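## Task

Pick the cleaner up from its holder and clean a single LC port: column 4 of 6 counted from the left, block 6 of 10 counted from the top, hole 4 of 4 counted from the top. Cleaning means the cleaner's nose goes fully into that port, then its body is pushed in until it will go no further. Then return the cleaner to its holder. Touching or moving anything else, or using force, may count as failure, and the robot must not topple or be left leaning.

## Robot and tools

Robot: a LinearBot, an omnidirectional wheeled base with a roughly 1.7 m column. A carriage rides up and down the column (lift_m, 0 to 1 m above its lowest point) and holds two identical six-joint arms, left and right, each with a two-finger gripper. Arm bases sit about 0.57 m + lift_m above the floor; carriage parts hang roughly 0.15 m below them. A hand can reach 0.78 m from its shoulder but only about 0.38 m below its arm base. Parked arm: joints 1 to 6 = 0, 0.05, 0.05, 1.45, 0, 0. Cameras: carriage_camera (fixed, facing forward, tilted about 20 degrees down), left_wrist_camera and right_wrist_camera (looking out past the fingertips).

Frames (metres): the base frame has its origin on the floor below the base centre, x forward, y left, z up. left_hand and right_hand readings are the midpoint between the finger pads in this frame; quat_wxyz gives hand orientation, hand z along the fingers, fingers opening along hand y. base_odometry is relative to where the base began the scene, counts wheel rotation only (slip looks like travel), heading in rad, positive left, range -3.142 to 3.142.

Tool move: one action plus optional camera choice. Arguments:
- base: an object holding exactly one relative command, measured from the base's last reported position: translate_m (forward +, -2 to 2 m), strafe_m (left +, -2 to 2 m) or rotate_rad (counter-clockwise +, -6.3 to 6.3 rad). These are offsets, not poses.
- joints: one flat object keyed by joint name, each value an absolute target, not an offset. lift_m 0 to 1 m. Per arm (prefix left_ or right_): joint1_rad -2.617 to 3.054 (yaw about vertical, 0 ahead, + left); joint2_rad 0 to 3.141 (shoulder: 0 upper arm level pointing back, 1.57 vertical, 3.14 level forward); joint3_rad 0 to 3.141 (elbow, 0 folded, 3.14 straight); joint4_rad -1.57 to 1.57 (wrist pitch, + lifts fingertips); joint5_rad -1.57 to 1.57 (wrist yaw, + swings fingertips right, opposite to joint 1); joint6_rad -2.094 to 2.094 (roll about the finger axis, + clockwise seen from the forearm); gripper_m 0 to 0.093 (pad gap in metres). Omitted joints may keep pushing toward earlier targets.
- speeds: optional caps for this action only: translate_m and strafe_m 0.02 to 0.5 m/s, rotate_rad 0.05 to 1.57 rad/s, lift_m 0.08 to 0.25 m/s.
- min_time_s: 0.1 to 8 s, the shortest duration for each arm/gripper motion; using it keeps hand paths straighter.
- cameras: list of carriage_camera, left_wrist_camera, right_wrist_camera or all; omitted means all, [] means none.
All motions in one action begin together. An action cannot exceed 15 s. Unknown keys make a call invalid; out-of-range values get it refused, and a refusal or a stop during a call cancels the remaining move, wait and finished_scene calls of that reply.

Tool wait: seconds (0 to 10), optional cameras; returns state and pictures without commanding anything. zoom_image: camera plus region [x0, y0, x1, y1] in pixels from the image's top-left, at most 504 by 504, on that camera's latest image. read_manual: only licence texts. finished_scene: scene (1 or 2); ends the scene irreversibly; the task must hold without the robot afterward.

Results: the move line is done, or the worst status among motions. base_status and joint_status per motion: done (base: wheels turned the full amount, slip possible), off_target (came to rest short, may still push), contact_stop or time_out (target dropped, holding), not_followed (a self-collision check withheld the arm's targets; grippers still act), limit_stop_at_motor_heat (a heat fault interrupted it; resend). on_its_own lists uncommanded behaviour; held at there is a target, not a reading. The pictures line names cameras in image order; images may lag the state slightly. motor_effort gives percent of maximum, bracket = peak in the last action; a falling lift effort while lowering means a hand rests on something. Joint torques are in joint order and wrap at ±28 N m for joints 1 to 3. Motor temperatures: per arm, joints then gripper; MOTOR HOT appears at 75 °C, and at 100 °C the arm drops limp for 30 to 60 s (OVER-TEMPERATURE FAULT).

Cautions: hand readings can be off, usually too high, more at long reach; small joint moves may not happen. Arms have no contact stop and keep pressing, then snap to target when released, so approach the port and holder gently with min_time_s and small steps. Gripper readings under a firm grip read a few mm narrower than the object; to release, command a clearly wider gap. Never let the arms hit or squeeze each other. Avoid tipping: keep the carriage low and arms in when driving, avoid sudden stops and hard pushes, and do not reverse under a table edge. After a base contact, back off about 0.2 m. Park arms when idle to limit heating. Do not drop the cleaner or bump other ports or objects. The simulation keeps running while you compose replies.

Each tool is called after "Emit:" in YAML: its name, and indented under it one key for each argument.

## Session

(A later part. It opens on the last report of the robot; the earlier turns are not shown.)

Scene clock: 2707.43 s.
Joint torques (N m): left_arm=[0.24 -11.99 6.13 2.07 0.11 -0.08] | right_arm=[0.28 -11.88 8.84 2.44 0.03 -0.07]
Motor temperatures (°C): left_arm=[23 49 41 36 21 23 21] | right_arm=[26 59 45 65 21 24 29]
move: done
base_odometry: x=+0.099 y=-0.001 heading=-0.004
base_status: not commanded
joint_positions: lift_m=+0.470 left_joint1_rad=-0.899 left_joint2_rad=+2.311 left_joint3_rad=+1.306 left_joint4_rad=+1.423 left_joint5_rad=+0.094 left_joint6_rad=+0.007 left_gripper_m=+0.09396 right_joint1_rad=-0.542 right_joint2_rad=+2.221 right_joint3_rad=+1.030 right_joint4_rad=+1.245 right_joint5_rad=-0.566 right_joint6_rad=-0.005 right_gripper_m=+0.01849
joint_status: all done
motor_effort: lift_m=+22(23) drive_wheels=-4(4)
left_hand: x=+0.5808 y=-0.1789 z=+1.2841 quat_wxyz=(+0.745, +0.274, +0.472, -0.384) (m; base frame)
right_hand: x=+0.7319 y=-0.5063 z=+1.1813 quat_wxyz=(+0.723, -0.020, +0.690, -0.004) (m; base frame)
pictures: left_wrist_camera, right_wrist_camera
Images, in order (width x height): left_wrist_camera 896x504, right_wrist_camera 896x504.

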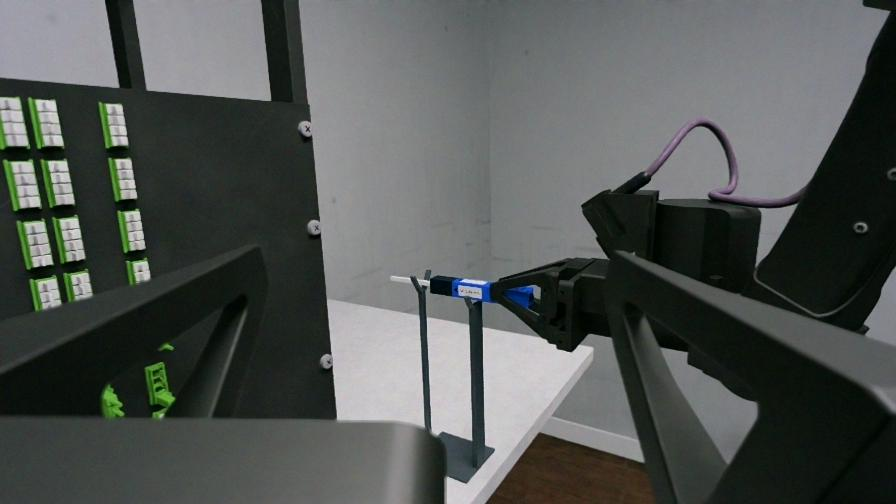

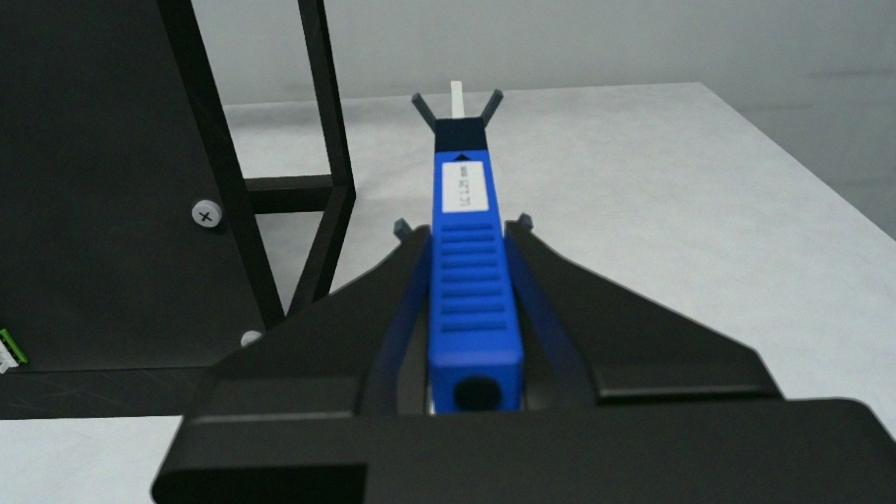

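Emit:
move:
  base: {"translate_m": 0.006}
  joints: {"right_joint4_rad": 1.254}
  speeds: {"translate_m": 0.02}
  min_time_s: 0.5
  cameras: []

Emit:
move:
  joints: {"lift_m": 0.4655}
  speeds: {"lift_m": 0.08}
  cameras: ["right_wrist_camera", "left_wrist_camera"]

Emit:
zoom_image:
  camera: "right_wrist_camera"
  region: [370, 60, 540, 230]

Emit:
zoom_image:
  camera: "left_wrist_camera"
  region: [385, 255, 505, 335]

Scene clock: 2735.20 s.
Joint torques (N m): left_arm=[-0.14 -12.03 6.05 2.07 0.09 -0.07] | right_arm=[0.31 -11.93 8.81 2.33 0.03 -0.08]
Motor temperatures (°C): left_arm=[23 54 41 36 21 23 21] | right_arm=[26 59 45 65 21 24 29]
move: done
base_odometry: x=+0.105 y=-0.001 heading=-0.004
base_status: done
joint_positions: lift_m=+0.470 left_joint1_rad=-0.899 left_joint2_rad=+2.311 left_joint3_rad=+1.306 left_joint4_rad=+1.423 left_joint5_rad=+0.094 left_joint6_rad=+0.007 left_gripper_m=+0.09396 right_joint1_rad=-0.542 right_joint2_rad=+2.221 right_joint3_rad=+1.030 right_joint4_rad=+1.245 right_joint5_rad=-0.566 right_joint6_rad=-0.005 right_gripper_m=+0.01849
joint_status: all done
motor_effort: lift_m=+22(23) drive_wheels=+3(9)
left_hand: x=+0.5808 y=-0.1789 z=+1.2841 quat_wxyz=(+0.745, +0.274, +0.472, -0.384) (m; base frame)
right_hand: x=+0.7319 y=-0.5063 z=+1.1811 quat_wxyz=(+0.723, -0.020, +0.691, -0.003) (m; base frame)
pictures: none
No camera images: "cameras" was empty.

Scene clock: 2735.70 s.
Joint torques (N m): left_arm=[-0.09 -12.29 6.12 2.06 0.09 -0.07] | right_arm=[0.27 -12.03 8.83 2.34 0.02 -0.07]
Motor temperatures (°C): left_arm=[23 54 42 36 21 23 21] | right_arm=[26 59 45 65 21 24 29]
move: done
base_odometry: x=+0.105 y=-0.001 heading=-0.004
base_status: not commanded
joint_positions: lift_m=+0.465 left_joint1_rad=-0.899 left_joint2_rad=+2.314 left_joint3_rad=+1.307 left_joint4_rad=+1.423 left_joint5_rad=+0.094 left_joint6_rad=+0.007 left_gripper_m=+0.09396 right_joint1_rad=-0.542 right_joint2_rad=+2.221 right_joint3_rad=+1.030 right_joint4_rad=+1.243 right_joint5_rad=-0.566 right_joint6_rad=-0.005 right_gripper_m=+0.01849
joint_status: all done
motor_effort: lift_m=+22(22) drive_wheels=-3(4)
left_hand: x=+0.5811 y=-0.1792 z=+1.2787 quat_wxyz=(+0.744, +0.274, +0.473, -0.384) (m; base frame)
right_hand: x=+0.7320 y=-0.5063 z=+1.1759 quat_wxyz=(+0.722, -0.019, +0.691, -0.003) (m; base frame)
pictures: left_wrist_camera, right_wrist_camera
Images, in order (width x height): left_wrist_camera 896x504, right_wrist_camera 896x504.

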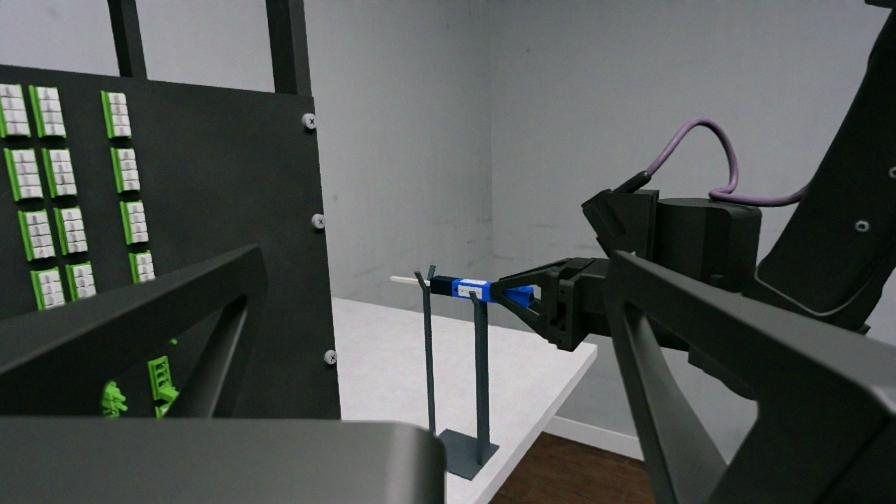

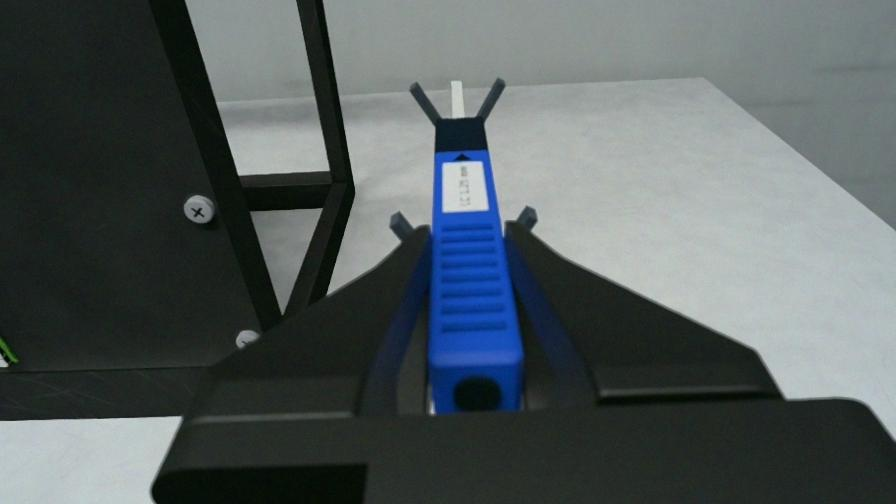

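Scaled by 2.965 from the camera's 896x504 image, which has a finer 1280x720 frame.

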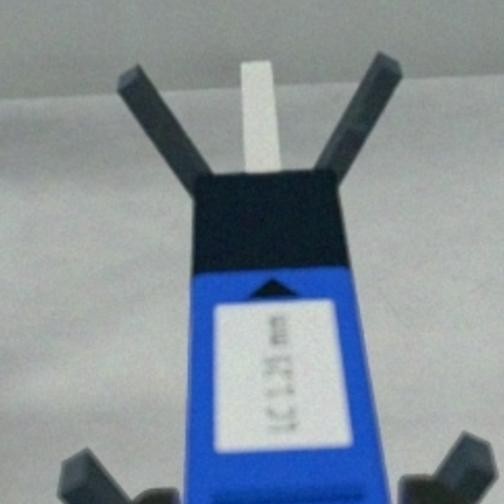

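Scaled by 4.200 from the camera's 896x504 image, which has a finer 1280x720 frame.

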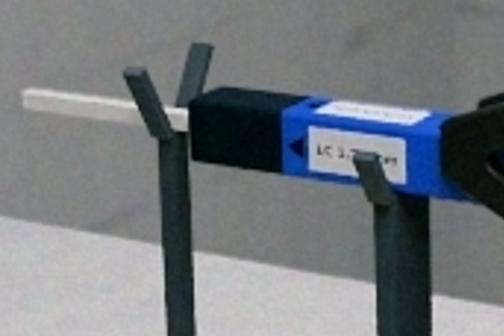

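Emit:
move:
  joints: {"lift_m": 0.4635}
  speeds: {"lift_m": 0.08}
  cameras: ["right_wrist_camera", "left_wrist_camera"]

Emit:
zoom_image:
  camera: "left_wrist_camera"
  region: [410, 260, 500, 320]

Emit:
zoom_image:
  camera: "right_wrist_camera"
  region: [370, 60, 540, 230]

Scene clock: 2748.73 s.
Joint torques (N m): left_arm=[0.01 -12.29 5.93 2.09 0.1 -0.06] | right_arm=[0.27 -11.99 8.81 2.29 0.03 -0.08]
Motor temperatures (°C): left_arm=[23 52 42 36 21 23 21] | right_arm=[26 59 45 64 21 24 29]
move: done
base_odometry: x=+0.105 y=-0.001 heading=-0.004
base_status: not commanded
joint_positions: lift_m=+0.464 left_joint1_rad=-0.899 left_joint2_rad=+2.314 left_joint3_rad=+1.307 left_joint4_rad=+1.422 left_joint5_rad=+0.094 left_joint6_rad=+0.007 left_gripper_m=+0.09396 right_joint1_rad=-0.542 right_joint2_rad=+2.221 right_joint3_rad=+1.030 right_joint4_rad=+1.247 right_joint5_rad=-0.566 right_joint6_rad=-0.005 right_gripper_m=+0.01849
joint_status: all done
motor_effort: lift_m=+22(22) drive_wheels=+3(4)
left_hand: x=+0.5811 y=-0.1793 z=+1.2764 quat_wxyz=(+0.744, +0.274, +0.473, -0.384) (m; base frame)
right_hand: x=+0.7319 y=-0.5063 z=+1.1748 quat_wxyz=(+0.723, -0.020, +0.690, -0.004) (m; base frame)
pictures: left_wrist_camera, right_wrist_camera
Images, in order (width x height): left_wrist_camera 896x504, right_wrist_camera 896x504.

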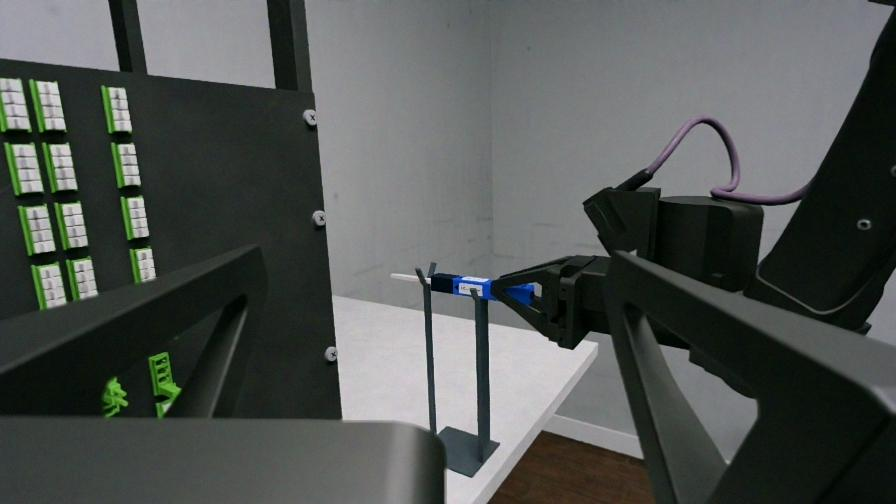

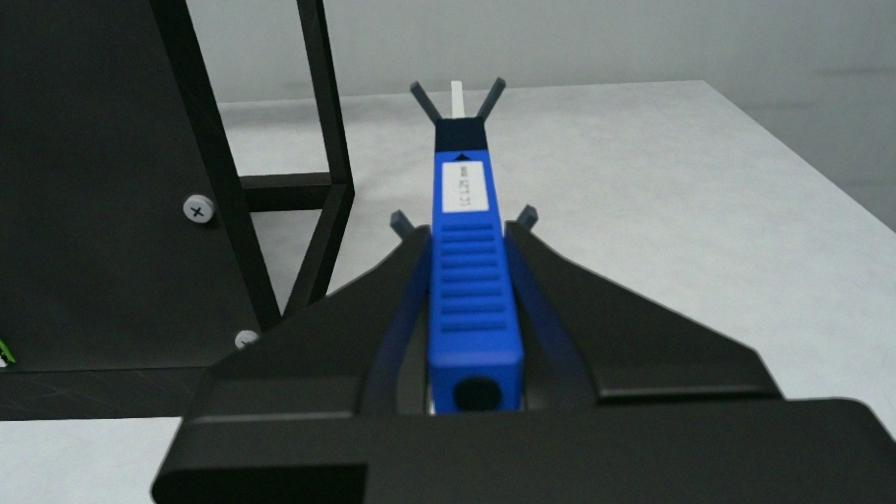

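Scaled by 5.600 from the camera's 896x504 image, which has a finer 1280x720 frame.

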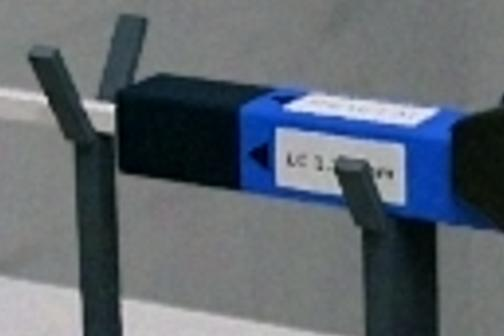

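Scaled by 2.965 from the camera's 896x504 image, which has a finer 1280x720 frame.

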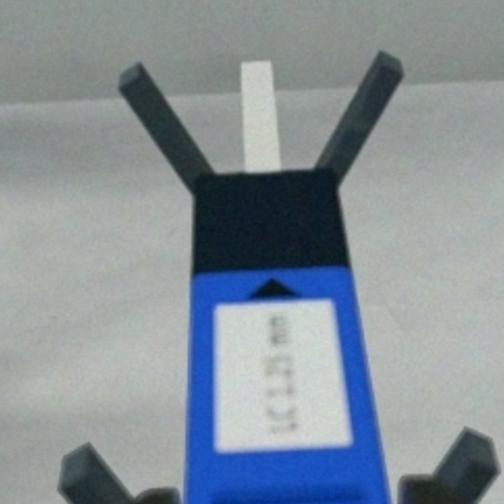

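Emit:
move:
  joints: {"lift_m": 0.4660, "right_joint5_rad": -0.547, "right_joint4_rad": 1.250}
  speeds: {"lift_m": 0.08}
  min_time_s: 1
  cameras: ["right_wrist_camera"]

Emit:
zoom_image:
  camera: "right_wrist_camera"
  region: [400, 70, 520, 130]

Scene clock: 2756.63 s.
Joint torques (N m): left_arm=[0.08 -12.22 5.9 2.03 0.1 -0.05] | right_arm=[0.28 -11.96 8.83 2.29 0.19 -0.08]
Motor temperatures (°C): left_arm=[23 51 42 36 21 23 21] | right_arm=[26 58 45 64 21 24 29]
move: done
base_odometry: x=+0.105 y=-0.001 heading=-0.004
base_status: not commanded
joint_positions: lift_m=+0.466 left_joint1_rad=-0.899 left_joint2_rad=+2.314 left_joint3_rad=+1.308 left_joint4_rad=+1.425 left_joint5_rad=+0.094 left_joint6_rad=+0.007 left_gripper_m=+0.09396 right_joint1_rad=-0.542 right_joint2_rad=+2.221 right_joint3_rad=+1.030 right_joint4_rad=+1.246 right_joint5_rad=-0.561 right_joint6_rad=-0.005 right_gripper_m=+0.01849
joint_status: all done
motor_effort: lift_m=+21(24) drive_wheels=-3(4)
left_hand: x=+0.5810 y=-0.1792 z=+1.2799 quat_wxyz=(+0.745, +0.274, +0.472, -0.384) (m; base frame)
right_hand: x=+0.7319 y=-0.5070 z=+1.1770 quat_wxyz=(+0.723, -0.018, +0.691, -0.005) (m; base frame)
pictures: right_wrist_camera
Images, in order (width x height): right_wrist_camera 896x504.

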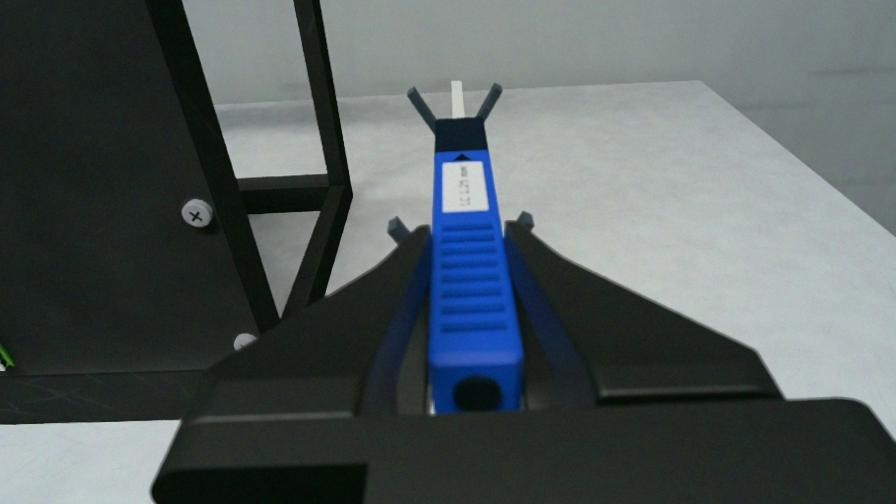

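Scaled by 4.200 from the camera's 896x504 image, which has a finer 1280x720 frame.

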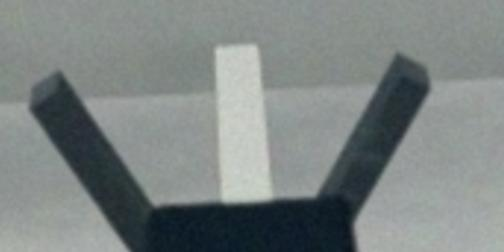

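Emit:
move:
  joints: {"lift_m": 0.4640, "right_joint5_rad": -0.560}
  speeds: {"lift_m": 0.08}
  cameras: []

Emit:
move:
  joints: {"lift_m": 0.4625}
  speeds: {"lift_m": 0.08}
  cameras: ["right_wrist_camera", "left_wrist_camera"]

Emit:
zoom_image:
  camera: "left_wrist_camera"
  region: [410, 260, 500, 320]

Emit:
zoom_image:
  camera: "right_wrist_camera"
  region: [370, 60, 540, 230]

Scene clock: 2766.20 s.
Joint torques (N m): left_arm=[-0.12 -12.44 5.9 2.06 0.1 -0.04] | right_arm=[0.27 -11.99 8.75 2.3 0.07 -0.08]
Motor temperatures (°C): left_arm=[23 51 43 37 21 23 21] | right_arm=[26 58 45 64 21 24 29]
move: done
base_odometry: x=+0.105 y=-0.001 heading=-0.004
base_status: not commanded
joint_positions: lift_m=+0.464 left_joint1_rad=-0.899 left_joint2_rad=+2.314 left_joint3_rad=+1.308 left_joint4_rad=+1.424 left_joint5_rad=+0.094 left_joint6_rad=+0.007 left_gripper_m=+0.09396 right_joint1_rad=-0.542 right_joint2_rad=+2.221 right_joint3_rad=+1.030 right_joint4_rad=+1.246 right_joint5_rad=-0.562 right_joint6_rad=-0.005 right_gripper_m=+0.01849
joint_status: all done
motor_effort: lift_m=+21(22) drive_wheels=+3(3)
left_hand: x=+0.5811 y=-0.1793 z=+1.2774 quat_wxyz=(+0.744, +0.274, +0.472, -0.384) (m; base frame)
right_hand: x=+0.7319 y=-0.5069 z=+1.1751 quat_wxyz=(+0.723, -0.019, +0.691, -0.005) (m; base frame)
pictures: none
No camera images: "cameras" was empty.

Scene clock: 2766.57 s.
Joint torques (N m): left_arm=[-0.03 -12.3 5.89 2.04 0.09 -0.03] | right_arm=[0.29 -11.96 8.83 2.25 0.07 -0.09]
Motor temperatures (°C): left_arm=[23 51 43 37 21 23 21] | right_arm=[26 58 45 64 21 24 29]
move: done
base_odometry: x=+0.105 y=-0.001 heading=-0.004
base_status: not commanded
joint_positions: lift_m=+0.463 left_joint1_rad=-0.899 left_joint2_rad=+2.314 left_joint3_rad=+1.308 left_joint4_rad=+1.424 left_joint5_rad=+0.094 left_joint6_rad=+0.007 left_gripper_m=+0.09396 right_joint1_rad=-0.542 right_joint2_rad=+2.221 right_joint3_rad=+1.030 right_joint4_rad=+1.249 right_joint5_rad=-0.562 right_joint6_rad=-0.004 right_gripper_m=+0.01849
joint_status: all done
motor_effort: lift_m=+21(21) drive_wheels=+3(3)
left_hand: x=+0.5811 y=-0.1793 z=+1.2761 quat_wxyz=(+0.745, +0.274, +0.472, -0.384) (m; base frame)
right_hand: x=+0.7319 y=-0.5069 z=+1.1743 quat_wxyz=(+0.724, -0.019, +0.690, -0.005) (m; base frame)
pictures: left_wrist_camera, right_wrist_camera
Images, in order (width x height): left_wrist_camera 896x504, right_wrist_camera 896x504.

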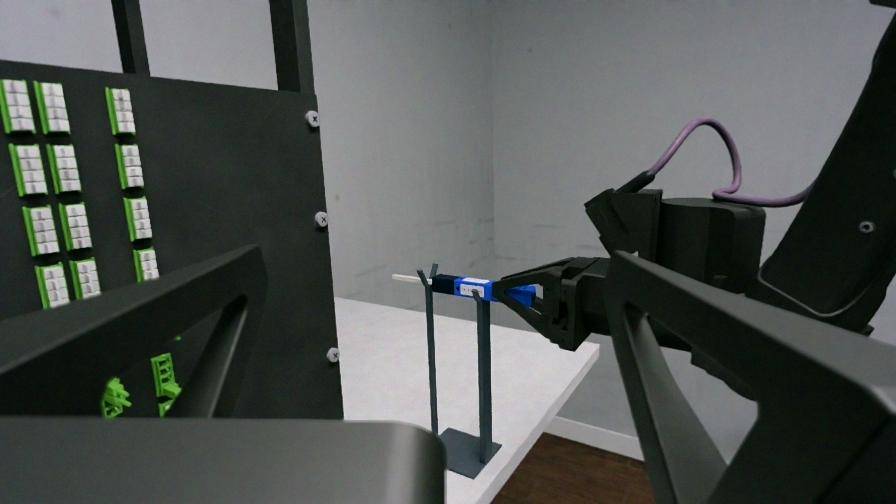

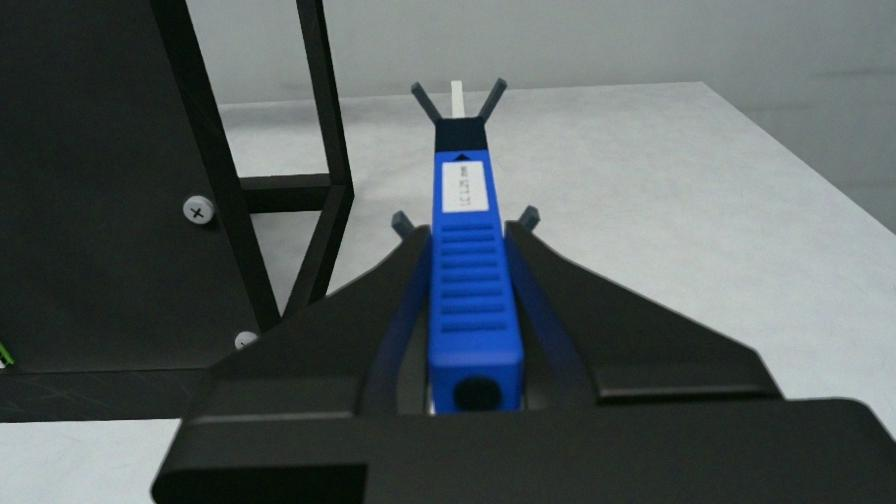

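Scaled by 5.600 from the camera's 896x504 image, which has a finer 1280x720 frame.

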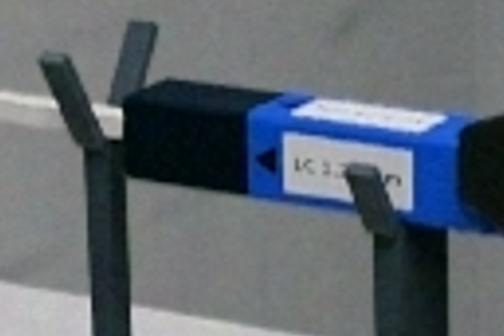

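Scaled by 2.965 from the camera's 896x504 image, which has a finer 1280x720 frame.

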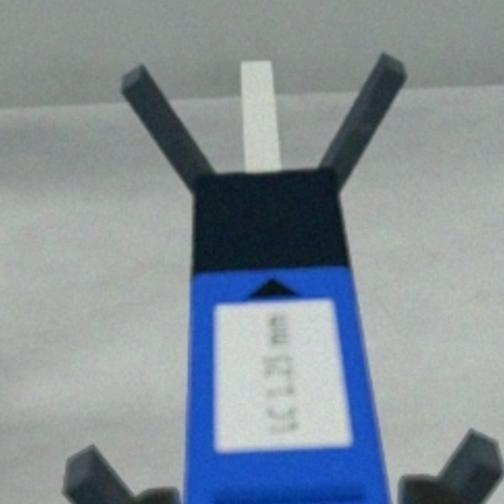

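Emit:
move:
  joints: {"lift_m": 0.4612}
  speeds: {"lift_m": 0.08}
  cameras: ["right_wrist_camera", "left_wrist_camera"]

Emit:
zoom_image:
  camera: "left_wrist_camera"
  region: [410, 260, 500, 320]

Emit:
zoom_image:
  camera: "right_wrist_camera"
  region: [370, 60, 540, 230]

Scene clock: 2815.60 s.
Joint torques (N m): left_arm=[0.05 -12.21 6 2.04 0.09 -0.06] | right_arm=[0.27 -11.96 8.81 2.2 0.09 -0.07]
Motor temperatures (°C): left_arm=[23 52 43 37 21 23 21] | right_arm=[26 58 45 66 21 24 29]
move: done
base_odometry: x=+0.105 y=-0.001 heading=-0.004
base_status: not commanded
joint_positions: lift_m=+0.461 left_joint1_rad=-0.899 left_joint2_rad=+2.314 left_joint3_rad=+1.308 left_joint4_rad=+1.423 left_joint5_rad=+0.094 left_joint6_rad=+0.007 left_gripper_m=+0.09396 right_joint1_rad=-0.542 right_joint2_rad=+2.221 right_joint3_rad=+1.030 right_joint4_rad=+1.254 right_joint5_rad=-0.562 right_joint6_rad=-0.004 right_gripper_m=+0.01849
joint_status: all done
motor_effort: lift_m=+21(22) drive_wheels=+3(3)
left_hand: x=+0.5812 y=-0.1793 z=+1.2746 quat_wxyz=(+0.744, +0.274, +0.473, -0.384) (m; base frame)
right_hand: x=+0.7319 y=-0.5069 z=+1.1741 quat_wxyz=(+0.725, -0.020, +0.688, -0.006) (m; base frame)
pictures: left_wrist_camera, right_wrist_camera
Images, in order (width x height): left_wrist_camera 896x504, right_wrist_camera 896x504.

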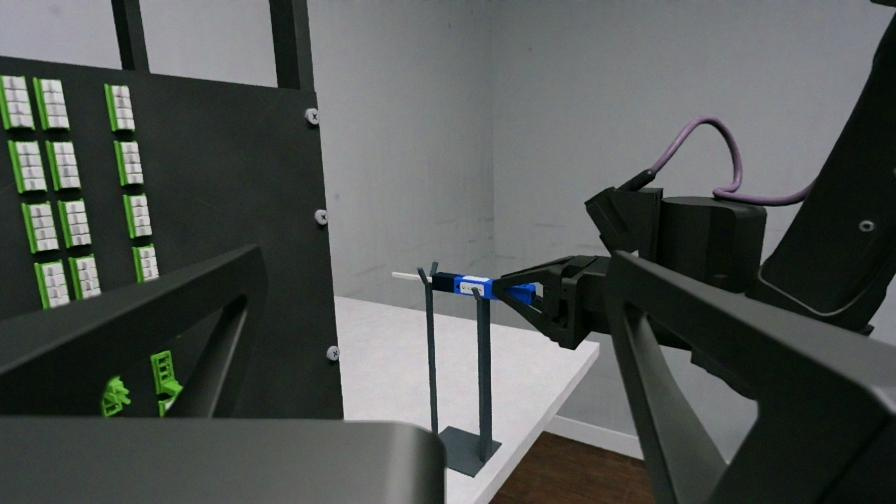

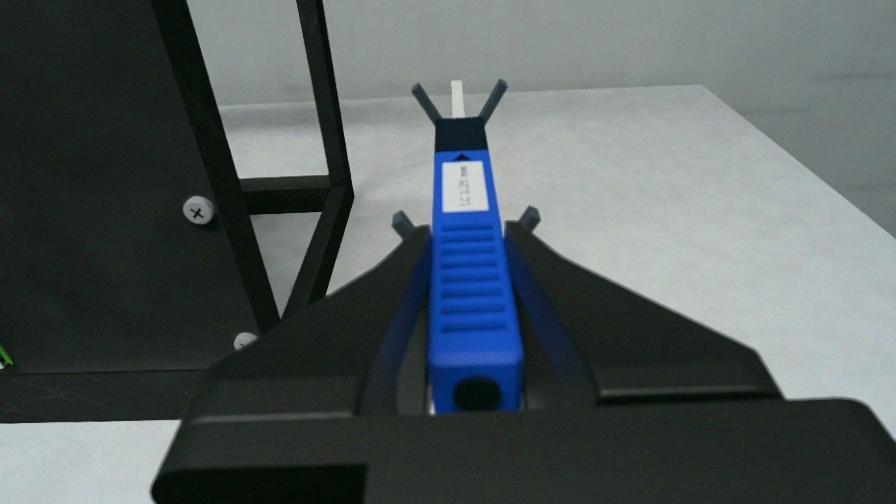

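Scaled by 5.600 from the camera's 896x504 image, which has a finer 1280x720 frame.

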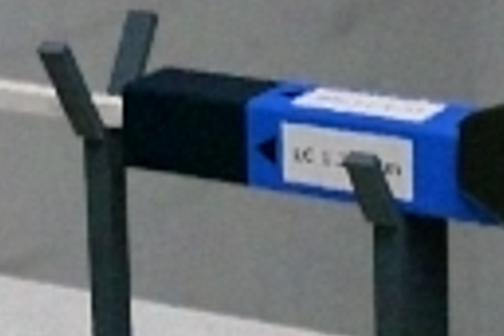

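Scaled by 2.965 from the camera's 896x504 image, which has a finer 1280x720 frame.

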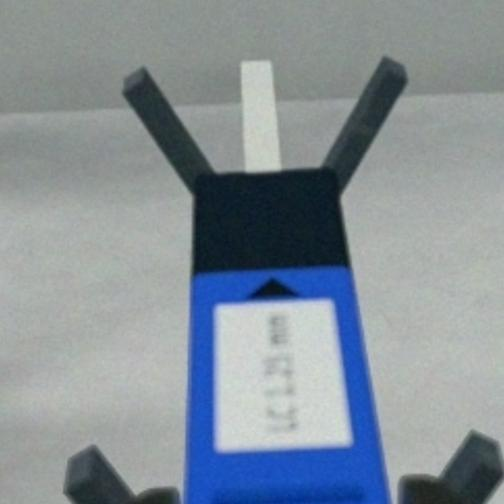

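Emit:
move:
  cameras: ["right_wrist_camera", "left_wrist_camera"]

Emit:
zoom_image:
  camera: "left_wrist_camera"
  region: [360, 220, 560, 360]

Scene clock: 2844.80 s.
Joint torques (N m): left_arm=[-0.06 -12.31 5.96 2.07 0.1 -0.04] | right_arm=[0.28 -11.96 8.83 2.21 0.06 -0.08]
Motor temperatures (°C): left_arm=[23 52 43 37 21 23 21] | right_arm=[26 58 45 66 21 24 29]
base_odometry: x=+0.105 y=-0.001 heading=-0.004
base_status: not commanded
joint_positions: lift_m=+0.461 left_joint1_rad=-0.899 left_joint2_rad=+2.314 left_joint3_rad=+1.308 left_joint4_rad=+1.423 left_joint5_rad=+0.094 left_joint6_rad=+0.007 left_gripper_m=+0.09396 right_joint1_rad=-0.542 right_joint2_rad=+2.221 right_joint3_rad=+1.030 right_joint4_rad=+1.254 right_joint5_rad=-0.562 right_joint6_rad=-0.004 right_gripper_m=+0.01849
joint_status: all done
motor_effort: lift_m=+21(22) drive_wheels=+3(3)
left_hand: x=+0.5812 y=-0.1793 z=+1.2746 quat_wxyz=(+0.744, +0.274, +0.473, -0.384) (m; base frame)
right_hand: x=+0.7319 y=-0.5069 z=+1.1741 quat_wxyz=(+0.725, -0.020, +0.688, -0.006) (m; base frame)
pictures: left_wrist_camera, right_wrist_camera
Images, in order (width x height): left_wrist_camera 896x504, right_wrist_camera 896x504.

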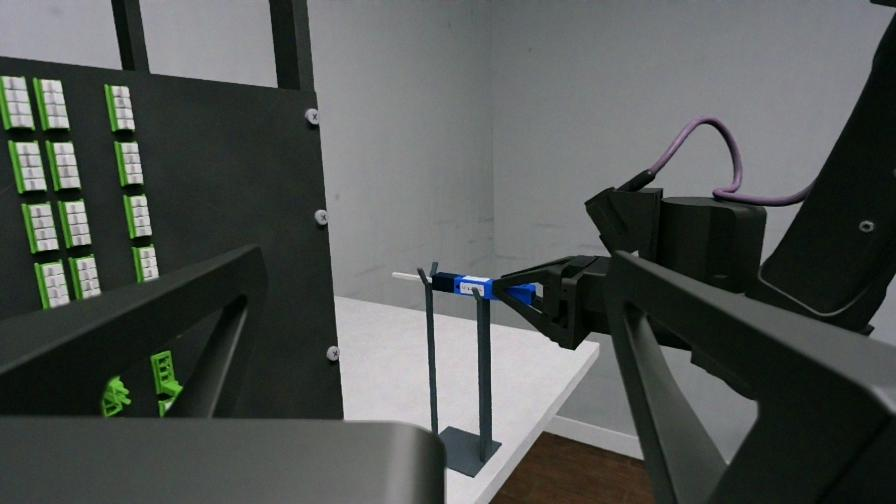

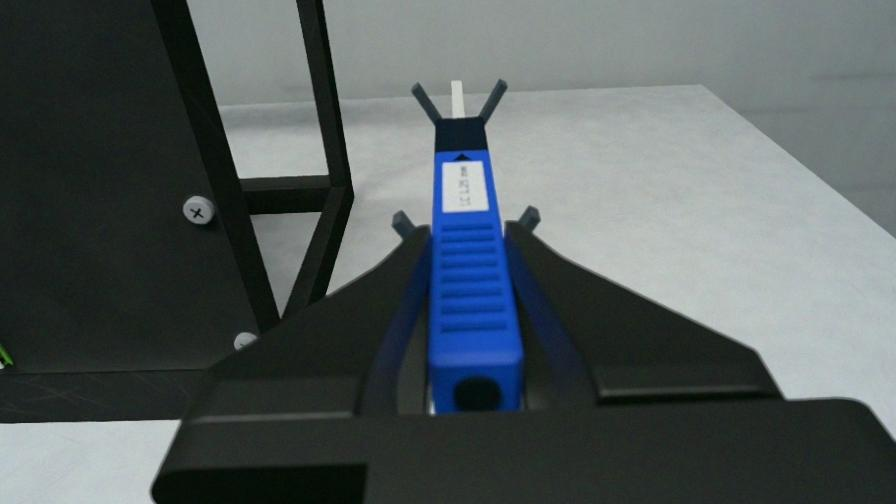

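Scaled by 2.520 from the camera's 896x504 image, which has a finer 1280x720 frame.

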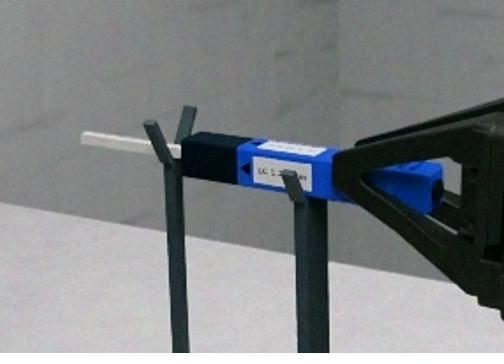

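Emit:
zoom_image:
  camera: "left_wrist_camera"
  region: [410, 260, 500, 311]

Emit:
zoom_image:
  camera: "right_wrist_camera"
  region: [380, 60, 560, 240]

Scaled by 5.600 from the camera's 896x504 image, which has a finer 1280x720 frame.

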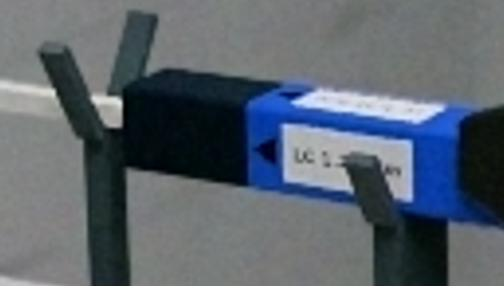

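Scaled by 2.800 from the camera's 896x504 image, which has a finer 1280x720 frame.

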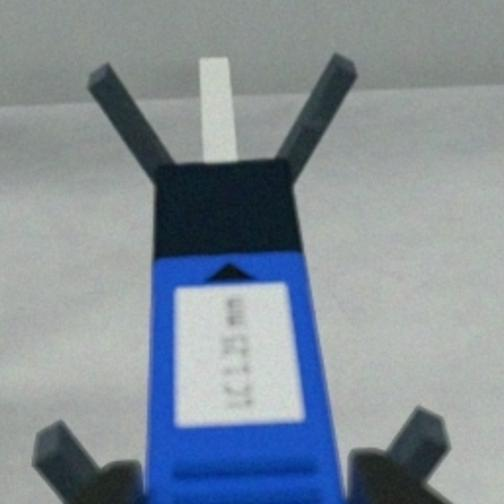

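Emit:
move:
  joints: {"lift_m": 0.4602}
  speeds: {"lift_m": 0.08}
  cameras: ["left_wrist_camera", "right_wrist_camera"]

Emit:
zoom_image:
  camera: "left_wrist_camera"
  region: [410, 260, 500, 311]

Emit:
zoom_image:
  camera: "right_wrist_camera"
  region: [380, 60, 560, 240]

Scene clock: 2897.97 s.
Joint torques (N m): left_arm=[-0.06 -12.36 5.97 2.06 0.11 -0.06] | right_arm=[0.31 -11.93 8.81 2.16 0.09 -0.09]
Motor temperatures (°C): left_arm=[23 54 43 37 21 23 21] | right_arm=[26 58 44 66 21 24 29]
move: done
base_odometry: x=+0.105 y=-0.001 heading=-0.004
base_status: not commanded
joint_positions: lift_m=+0.460 left_joint1_rad=-0.899 left_joint2_rad=+2.314 left_joint3_rad=+1.308 left_joint4_rad=+1.423 left_joint5_rad=+0.094 left_joint6_rad=+0.007 left_gripper_m=+0.09396 right_joint1_rad=-0.542 right_joint2_rad=+2.221 right_joint3_rad=+1.030 right_joint4_rad=+1.258 right_joint5_rad=-0.562 right_joint6_rad=-0.004 right_gripper_m=+0.01849
joint_status: all done
motor_effort: lift_m=+21(22) drive_wheels=+3(3)
left_hand: x=+0.5812 y=-0.1794 z=+1.2735 quat_wxyz=(+0.744, +0.274, +0.473, -0.384) (m; base frame)
right_hand: x=+0.7318 y=-0.5068 z=+1.1740 quat_wxyz=(+0.727, -0.021, +0.687, -0.007) (m; base frame)
pictures: left_wrist_camera, right_wrist_camera
Images, in order (width x height): left_wrist_camera 896x504, right_wrist_camera 896x504.

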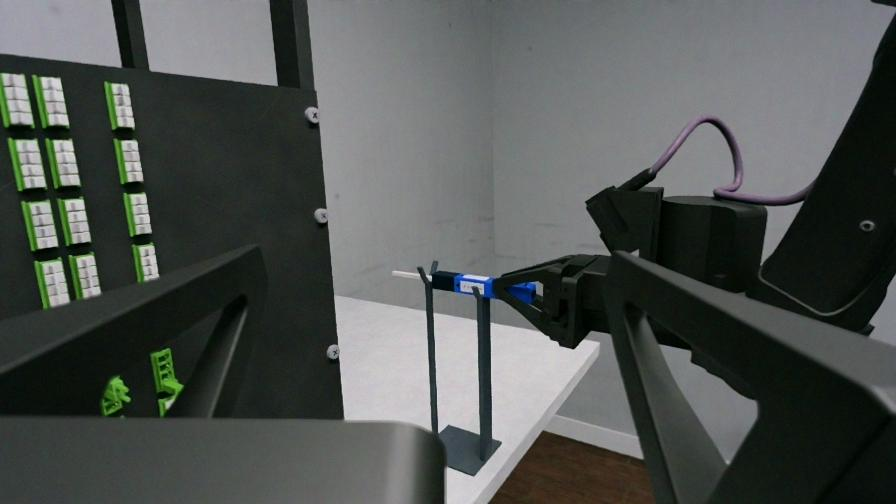

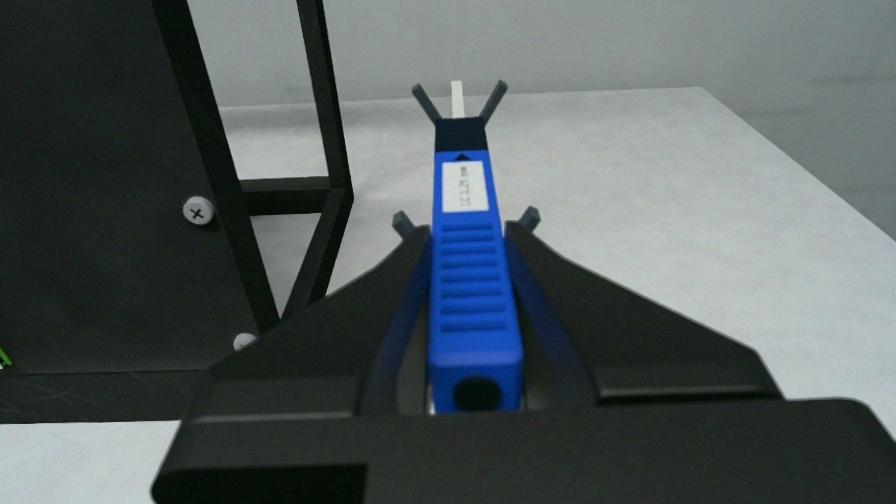

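Scaled by 5.600 from the camera's 896x504 image, which has a finer 1280x720 frame.

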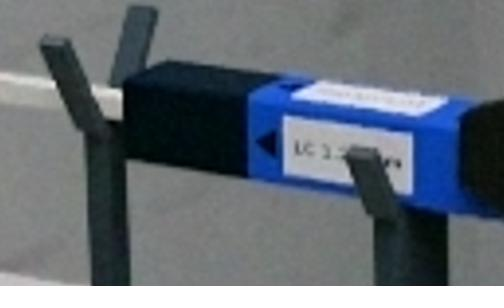

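Scaled by 2.800 from the camera's 896x504 image, which has a finer 1280x720 frame.

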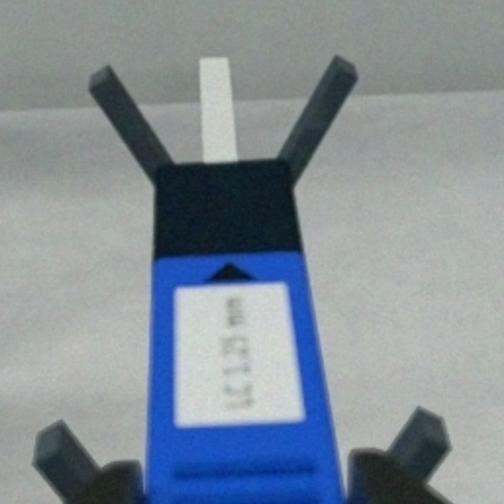

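Emit:
move:
  joints: {"lift_m": 0.4660}
  speeds: {"lift_m": 0.08}
  cameras: []

Emit:
move:
  joints: {"right_joint4_rad": 1.236}
  min_time_s: 1
  cameras: ["left_wrist_camera", "right_wrist_camera"]

Emit:
zoom_image:
  camera: "left_wrist_camera"
  region: [410, 260, 500, 311]

Emit:
zoom_image:
  camera: "right_wrist_camera"
  region: [380, 60, 560, 240]

Scene clock: 2913.20 s.
Joint torques (N m): left_arm=[-0.02 -12.41 5.85 2.01 0.09 -0.04] | right_arm=[0.29 -11.88 8.83 2.26 0.06 -0.07]
Motor temperatures (°C): left_arm=[23 54 43 37 21 23 21] | right_arm=[26 58 44 64 21 24 29]
move: done
base_odometry: x=+0.105 y=-0.001 heading=-0.004
base_status: not commanded
joint_positions: lift_m=+0.466 left_joint1_rad=-0.899 left_joint2_rad=+2.315 left_joint3_rad=+1.309 left_joint4_rad=+1.425 left_joint5_rad=+0.094 left_joint6_rad=+0.007 left_gripper_m=+0.09396 right_joint1_rad=-0.542 right_joint2_rad=+2.221 right_joint3_rad=+1.030 right_joint4_rad=+1.246 right_joint5_rad=-0.562 right_joint6_rad=-0.004 right_gripper_m=+0.01849
joint_status: all done
motor_effort: lift_m=+21(26) drive_wheels=-3(4)
left_hand: x=+0.5812 y=-0.1793 z=+1.2798 quat_wxyz=(+0.745, +0.274, +0.472, -0.384) (m; base frame)
right_hand: x=+0.7319 y=-0.5069 z=+1.1772 quat_wxyz=(+0.723, -0.019, +0.690, -0.005) (m; base frame)
pictures: none
No camera images: "cameras" was empty.

Scene clock: 2914.50 s.
Joint torques (N m): left_arm=[-0.01 -12.41 5.83 2.05 0.09 -0.04] | right_arm=[0.29 -11.97 8.87 2.24 0.06 -0.08]
Motor temperatures (°C): left_arm=[23 54 43 37 21 23 21] | right_arm=[26 58 44 64 21 24 29]
move: done
base_odometry: x=+0.105 y=-0.001 heading=-0.004
base_status: not commanded
joint_positions: lift_m=+0.466 left_joint1_rad=-0.899 left_joint2_rad=+2.315 left_joint3_rad=+1.309 left_joint4_rad=+1.425 left_joint5_rad=+0.094 left_joint6_rad=+0.007 left_gripper_m=+0.09396 right_joint1_rad=-0.542 right_joint2_rad=+2.221 right_joint3_rad=+1.030 right_joint4_rad=+1.237 right_joint5_rad=-0.562 right_joint6_rad=-0.004 right_gripper_m=+0.01849
joint_status: all done
motor_effort: lift_m=+21(21) drive_wheels=-3(4)
left_hand: x=+0.5812 y=-0.1793 z=+1.2798 quat_wxyz=(+0.745, +0.274, +0.472, -0.384) (m; base frame)
right_hand: x=+0.7320 y=-0.5070 z=+1.1751 quat_wxyz=(+0.720, -0.017, +0.693, -0.003) (m; base frame)
pictures: left_wrist_camera, right_wrist_camera
Images, in order (width x height): left_wrist_camera 896x504, right_wrist_camera 896x504.

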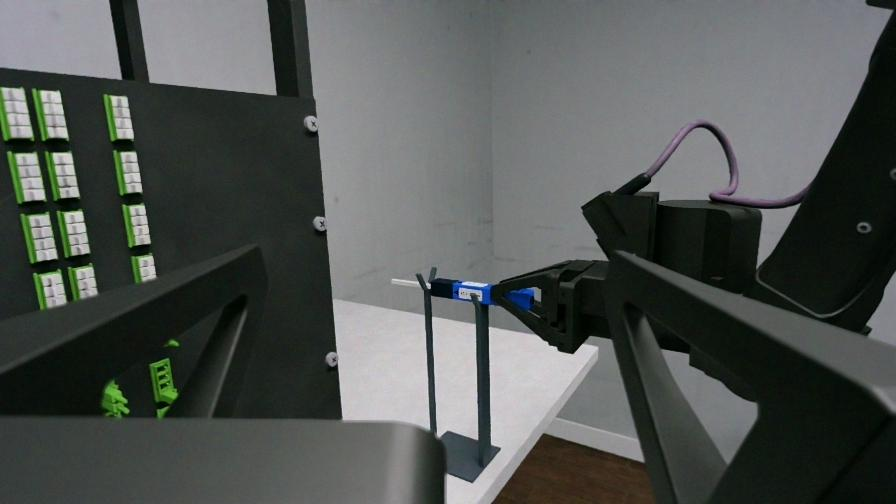

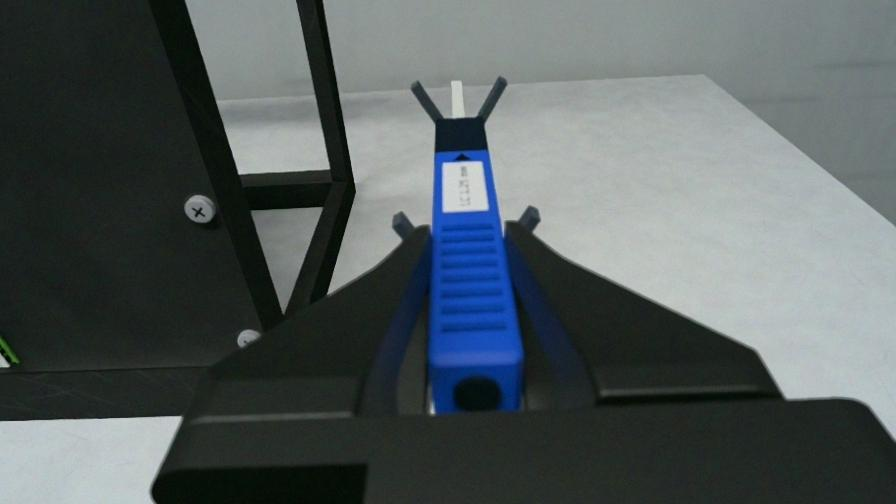

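Scaled by 5.600 from the camera's 896x504 image, which has a finer 1280x720 frame.

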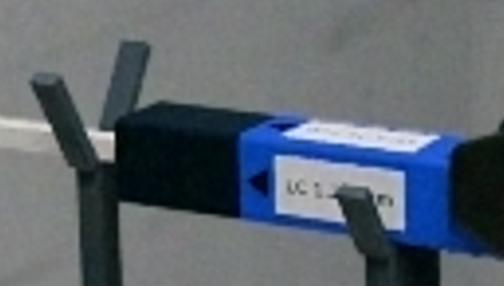

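Scaled by 2.800 from the camera's 896x504 image, which has a finer 1280x720 frame.

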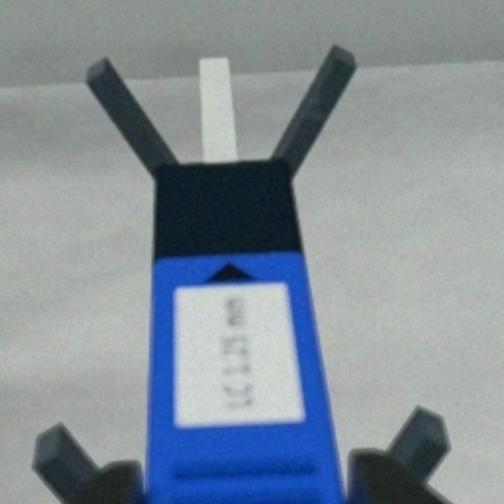

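Emit:
move:
  joints: {"lift_m": 0.4651}
  speeds: {"lift_m": 0.08}
  cameras: []

Emit:
move:
  joints: {"lift_m": 0.4643}
  speeds: {"lift_m": 0.08}
  cameras: ["left_wrist_camera"]

Emit:
zoom_image:
  camera: "left_wrist_camera"
  region: [410, 260, 500, 311]

Scene clock: 2941.60 s.
Joint torques (N m): left_arm=[0.02 -12.44 5.78 2.02 0.08 -0.03] | right_arm=[0.29 -11.96 8.87 2.22 0.06 -0.07]
Motor temperatures (°C): left_arm=[23 57 42 37 21 23 21] | right_arm=[26 58 44 62 21 24 29]
move: done
base_odometry: x=+0.105 y=-0.001 heading=-0.004
base_status: not commanded
joint_positions: lift_m=+0.465 left_joint1_rad=-0.899 left_joint2_rad=+2.315 left_joint3_rad=+1.309 left_joint4_rad=+1.424 left_joint5_rad=+0.094 left_joint6_rad=+0.007 left_gripper_m=+0.09396 right_joint1_rad=-0.542 right_joint2_rad=+2.221 right_joint3_rad=+1.030 right_joint4_rad=+1.238 right_joint5_rad=-0.562 right_joint6_rad=-0.004 right_gripper_m=+0.01849
joint_status: all done
motor_effort: lift_m=+21(21) drive_wheels=+3(3)
left_hand: x=+0.5812 y=-0.1794 z=+1.2787 quat_wxyz=(+0.745, +0.274, +0.472, -0.384) (m; base frame)
right_hand: x=+0.7320 y=-0.5070 z=+1.1746 quat_wxyz=(+0.721, -0.017, +0.693, -0.003) (m; base frame)
pictures: none
No camera images: "cameras" was empty.

Scene clock: 2941.90 s.
Joint torques (N m): left_arm=[-0.03 -12.4 6.01 2.06 0.09 -0.05] | right_arm=[0.27 -11.97 8.84 2.14 0.07 -0.08]
Motor temperatures (°C): left_arm=[23 57 42 37 21 23 21] | right_arm=[26 58 44 62 21 24 29]
move: done
base_odometry: x=+0.105 y=-0.001 heading=-0.004
base_status: not commanded
joint_positions: lift_m=+0.464 left_joint1_rad=-0.899 left_joint2_rad=+2.315 left_joint3_rad=+1.309 left_joint4_rad=+1.423 left_joint5_rad=+0.094 left_joint6_rad=+0.007 left_gripper_m=+0.09396 right_joint1_rad=-0.542 right_joint2_rad=+2.221 right_joint3_rad=+1.030 right_joint4_rad=+1.241 right_joint5_rad=-0.562 right_joint6_rad=-0.004 right_gripper_m=+0.01849
joint_status: all done
motor_effort: lift_m=+21(21) drive_wheels=+3(3)
left_hand: x=+0.5813 y=-0.1795 z=+1.2777 quat_wxyz=(+0.744, +0.274, +0.472, -0.384) (m; base frame)
right_hand: x=+0.7320 y=-0.5069 z=+1.1743 quat_wxyz=(+0.722, -0.018, +0.692, -0.004) (m; base frame)
pictures: left_wrist_camera
Images, in order (width x height): left_wrist_camera 896x504.

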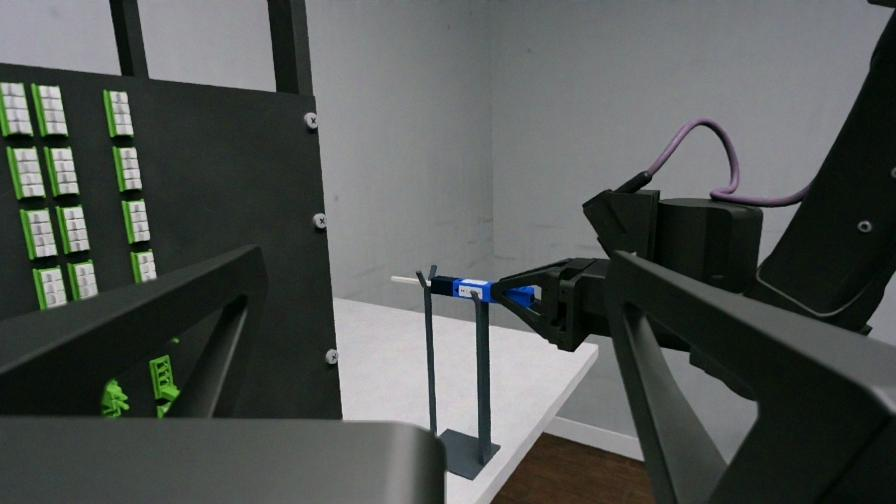

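Scaled by 5.600 from the camera's 896x504 image, which has a finer 1280x720 frame.

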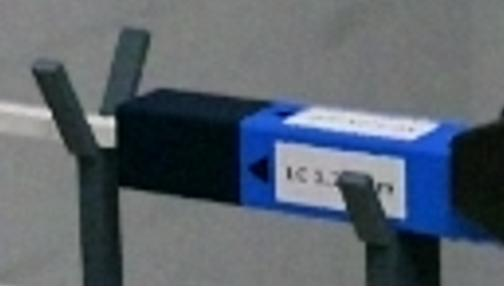

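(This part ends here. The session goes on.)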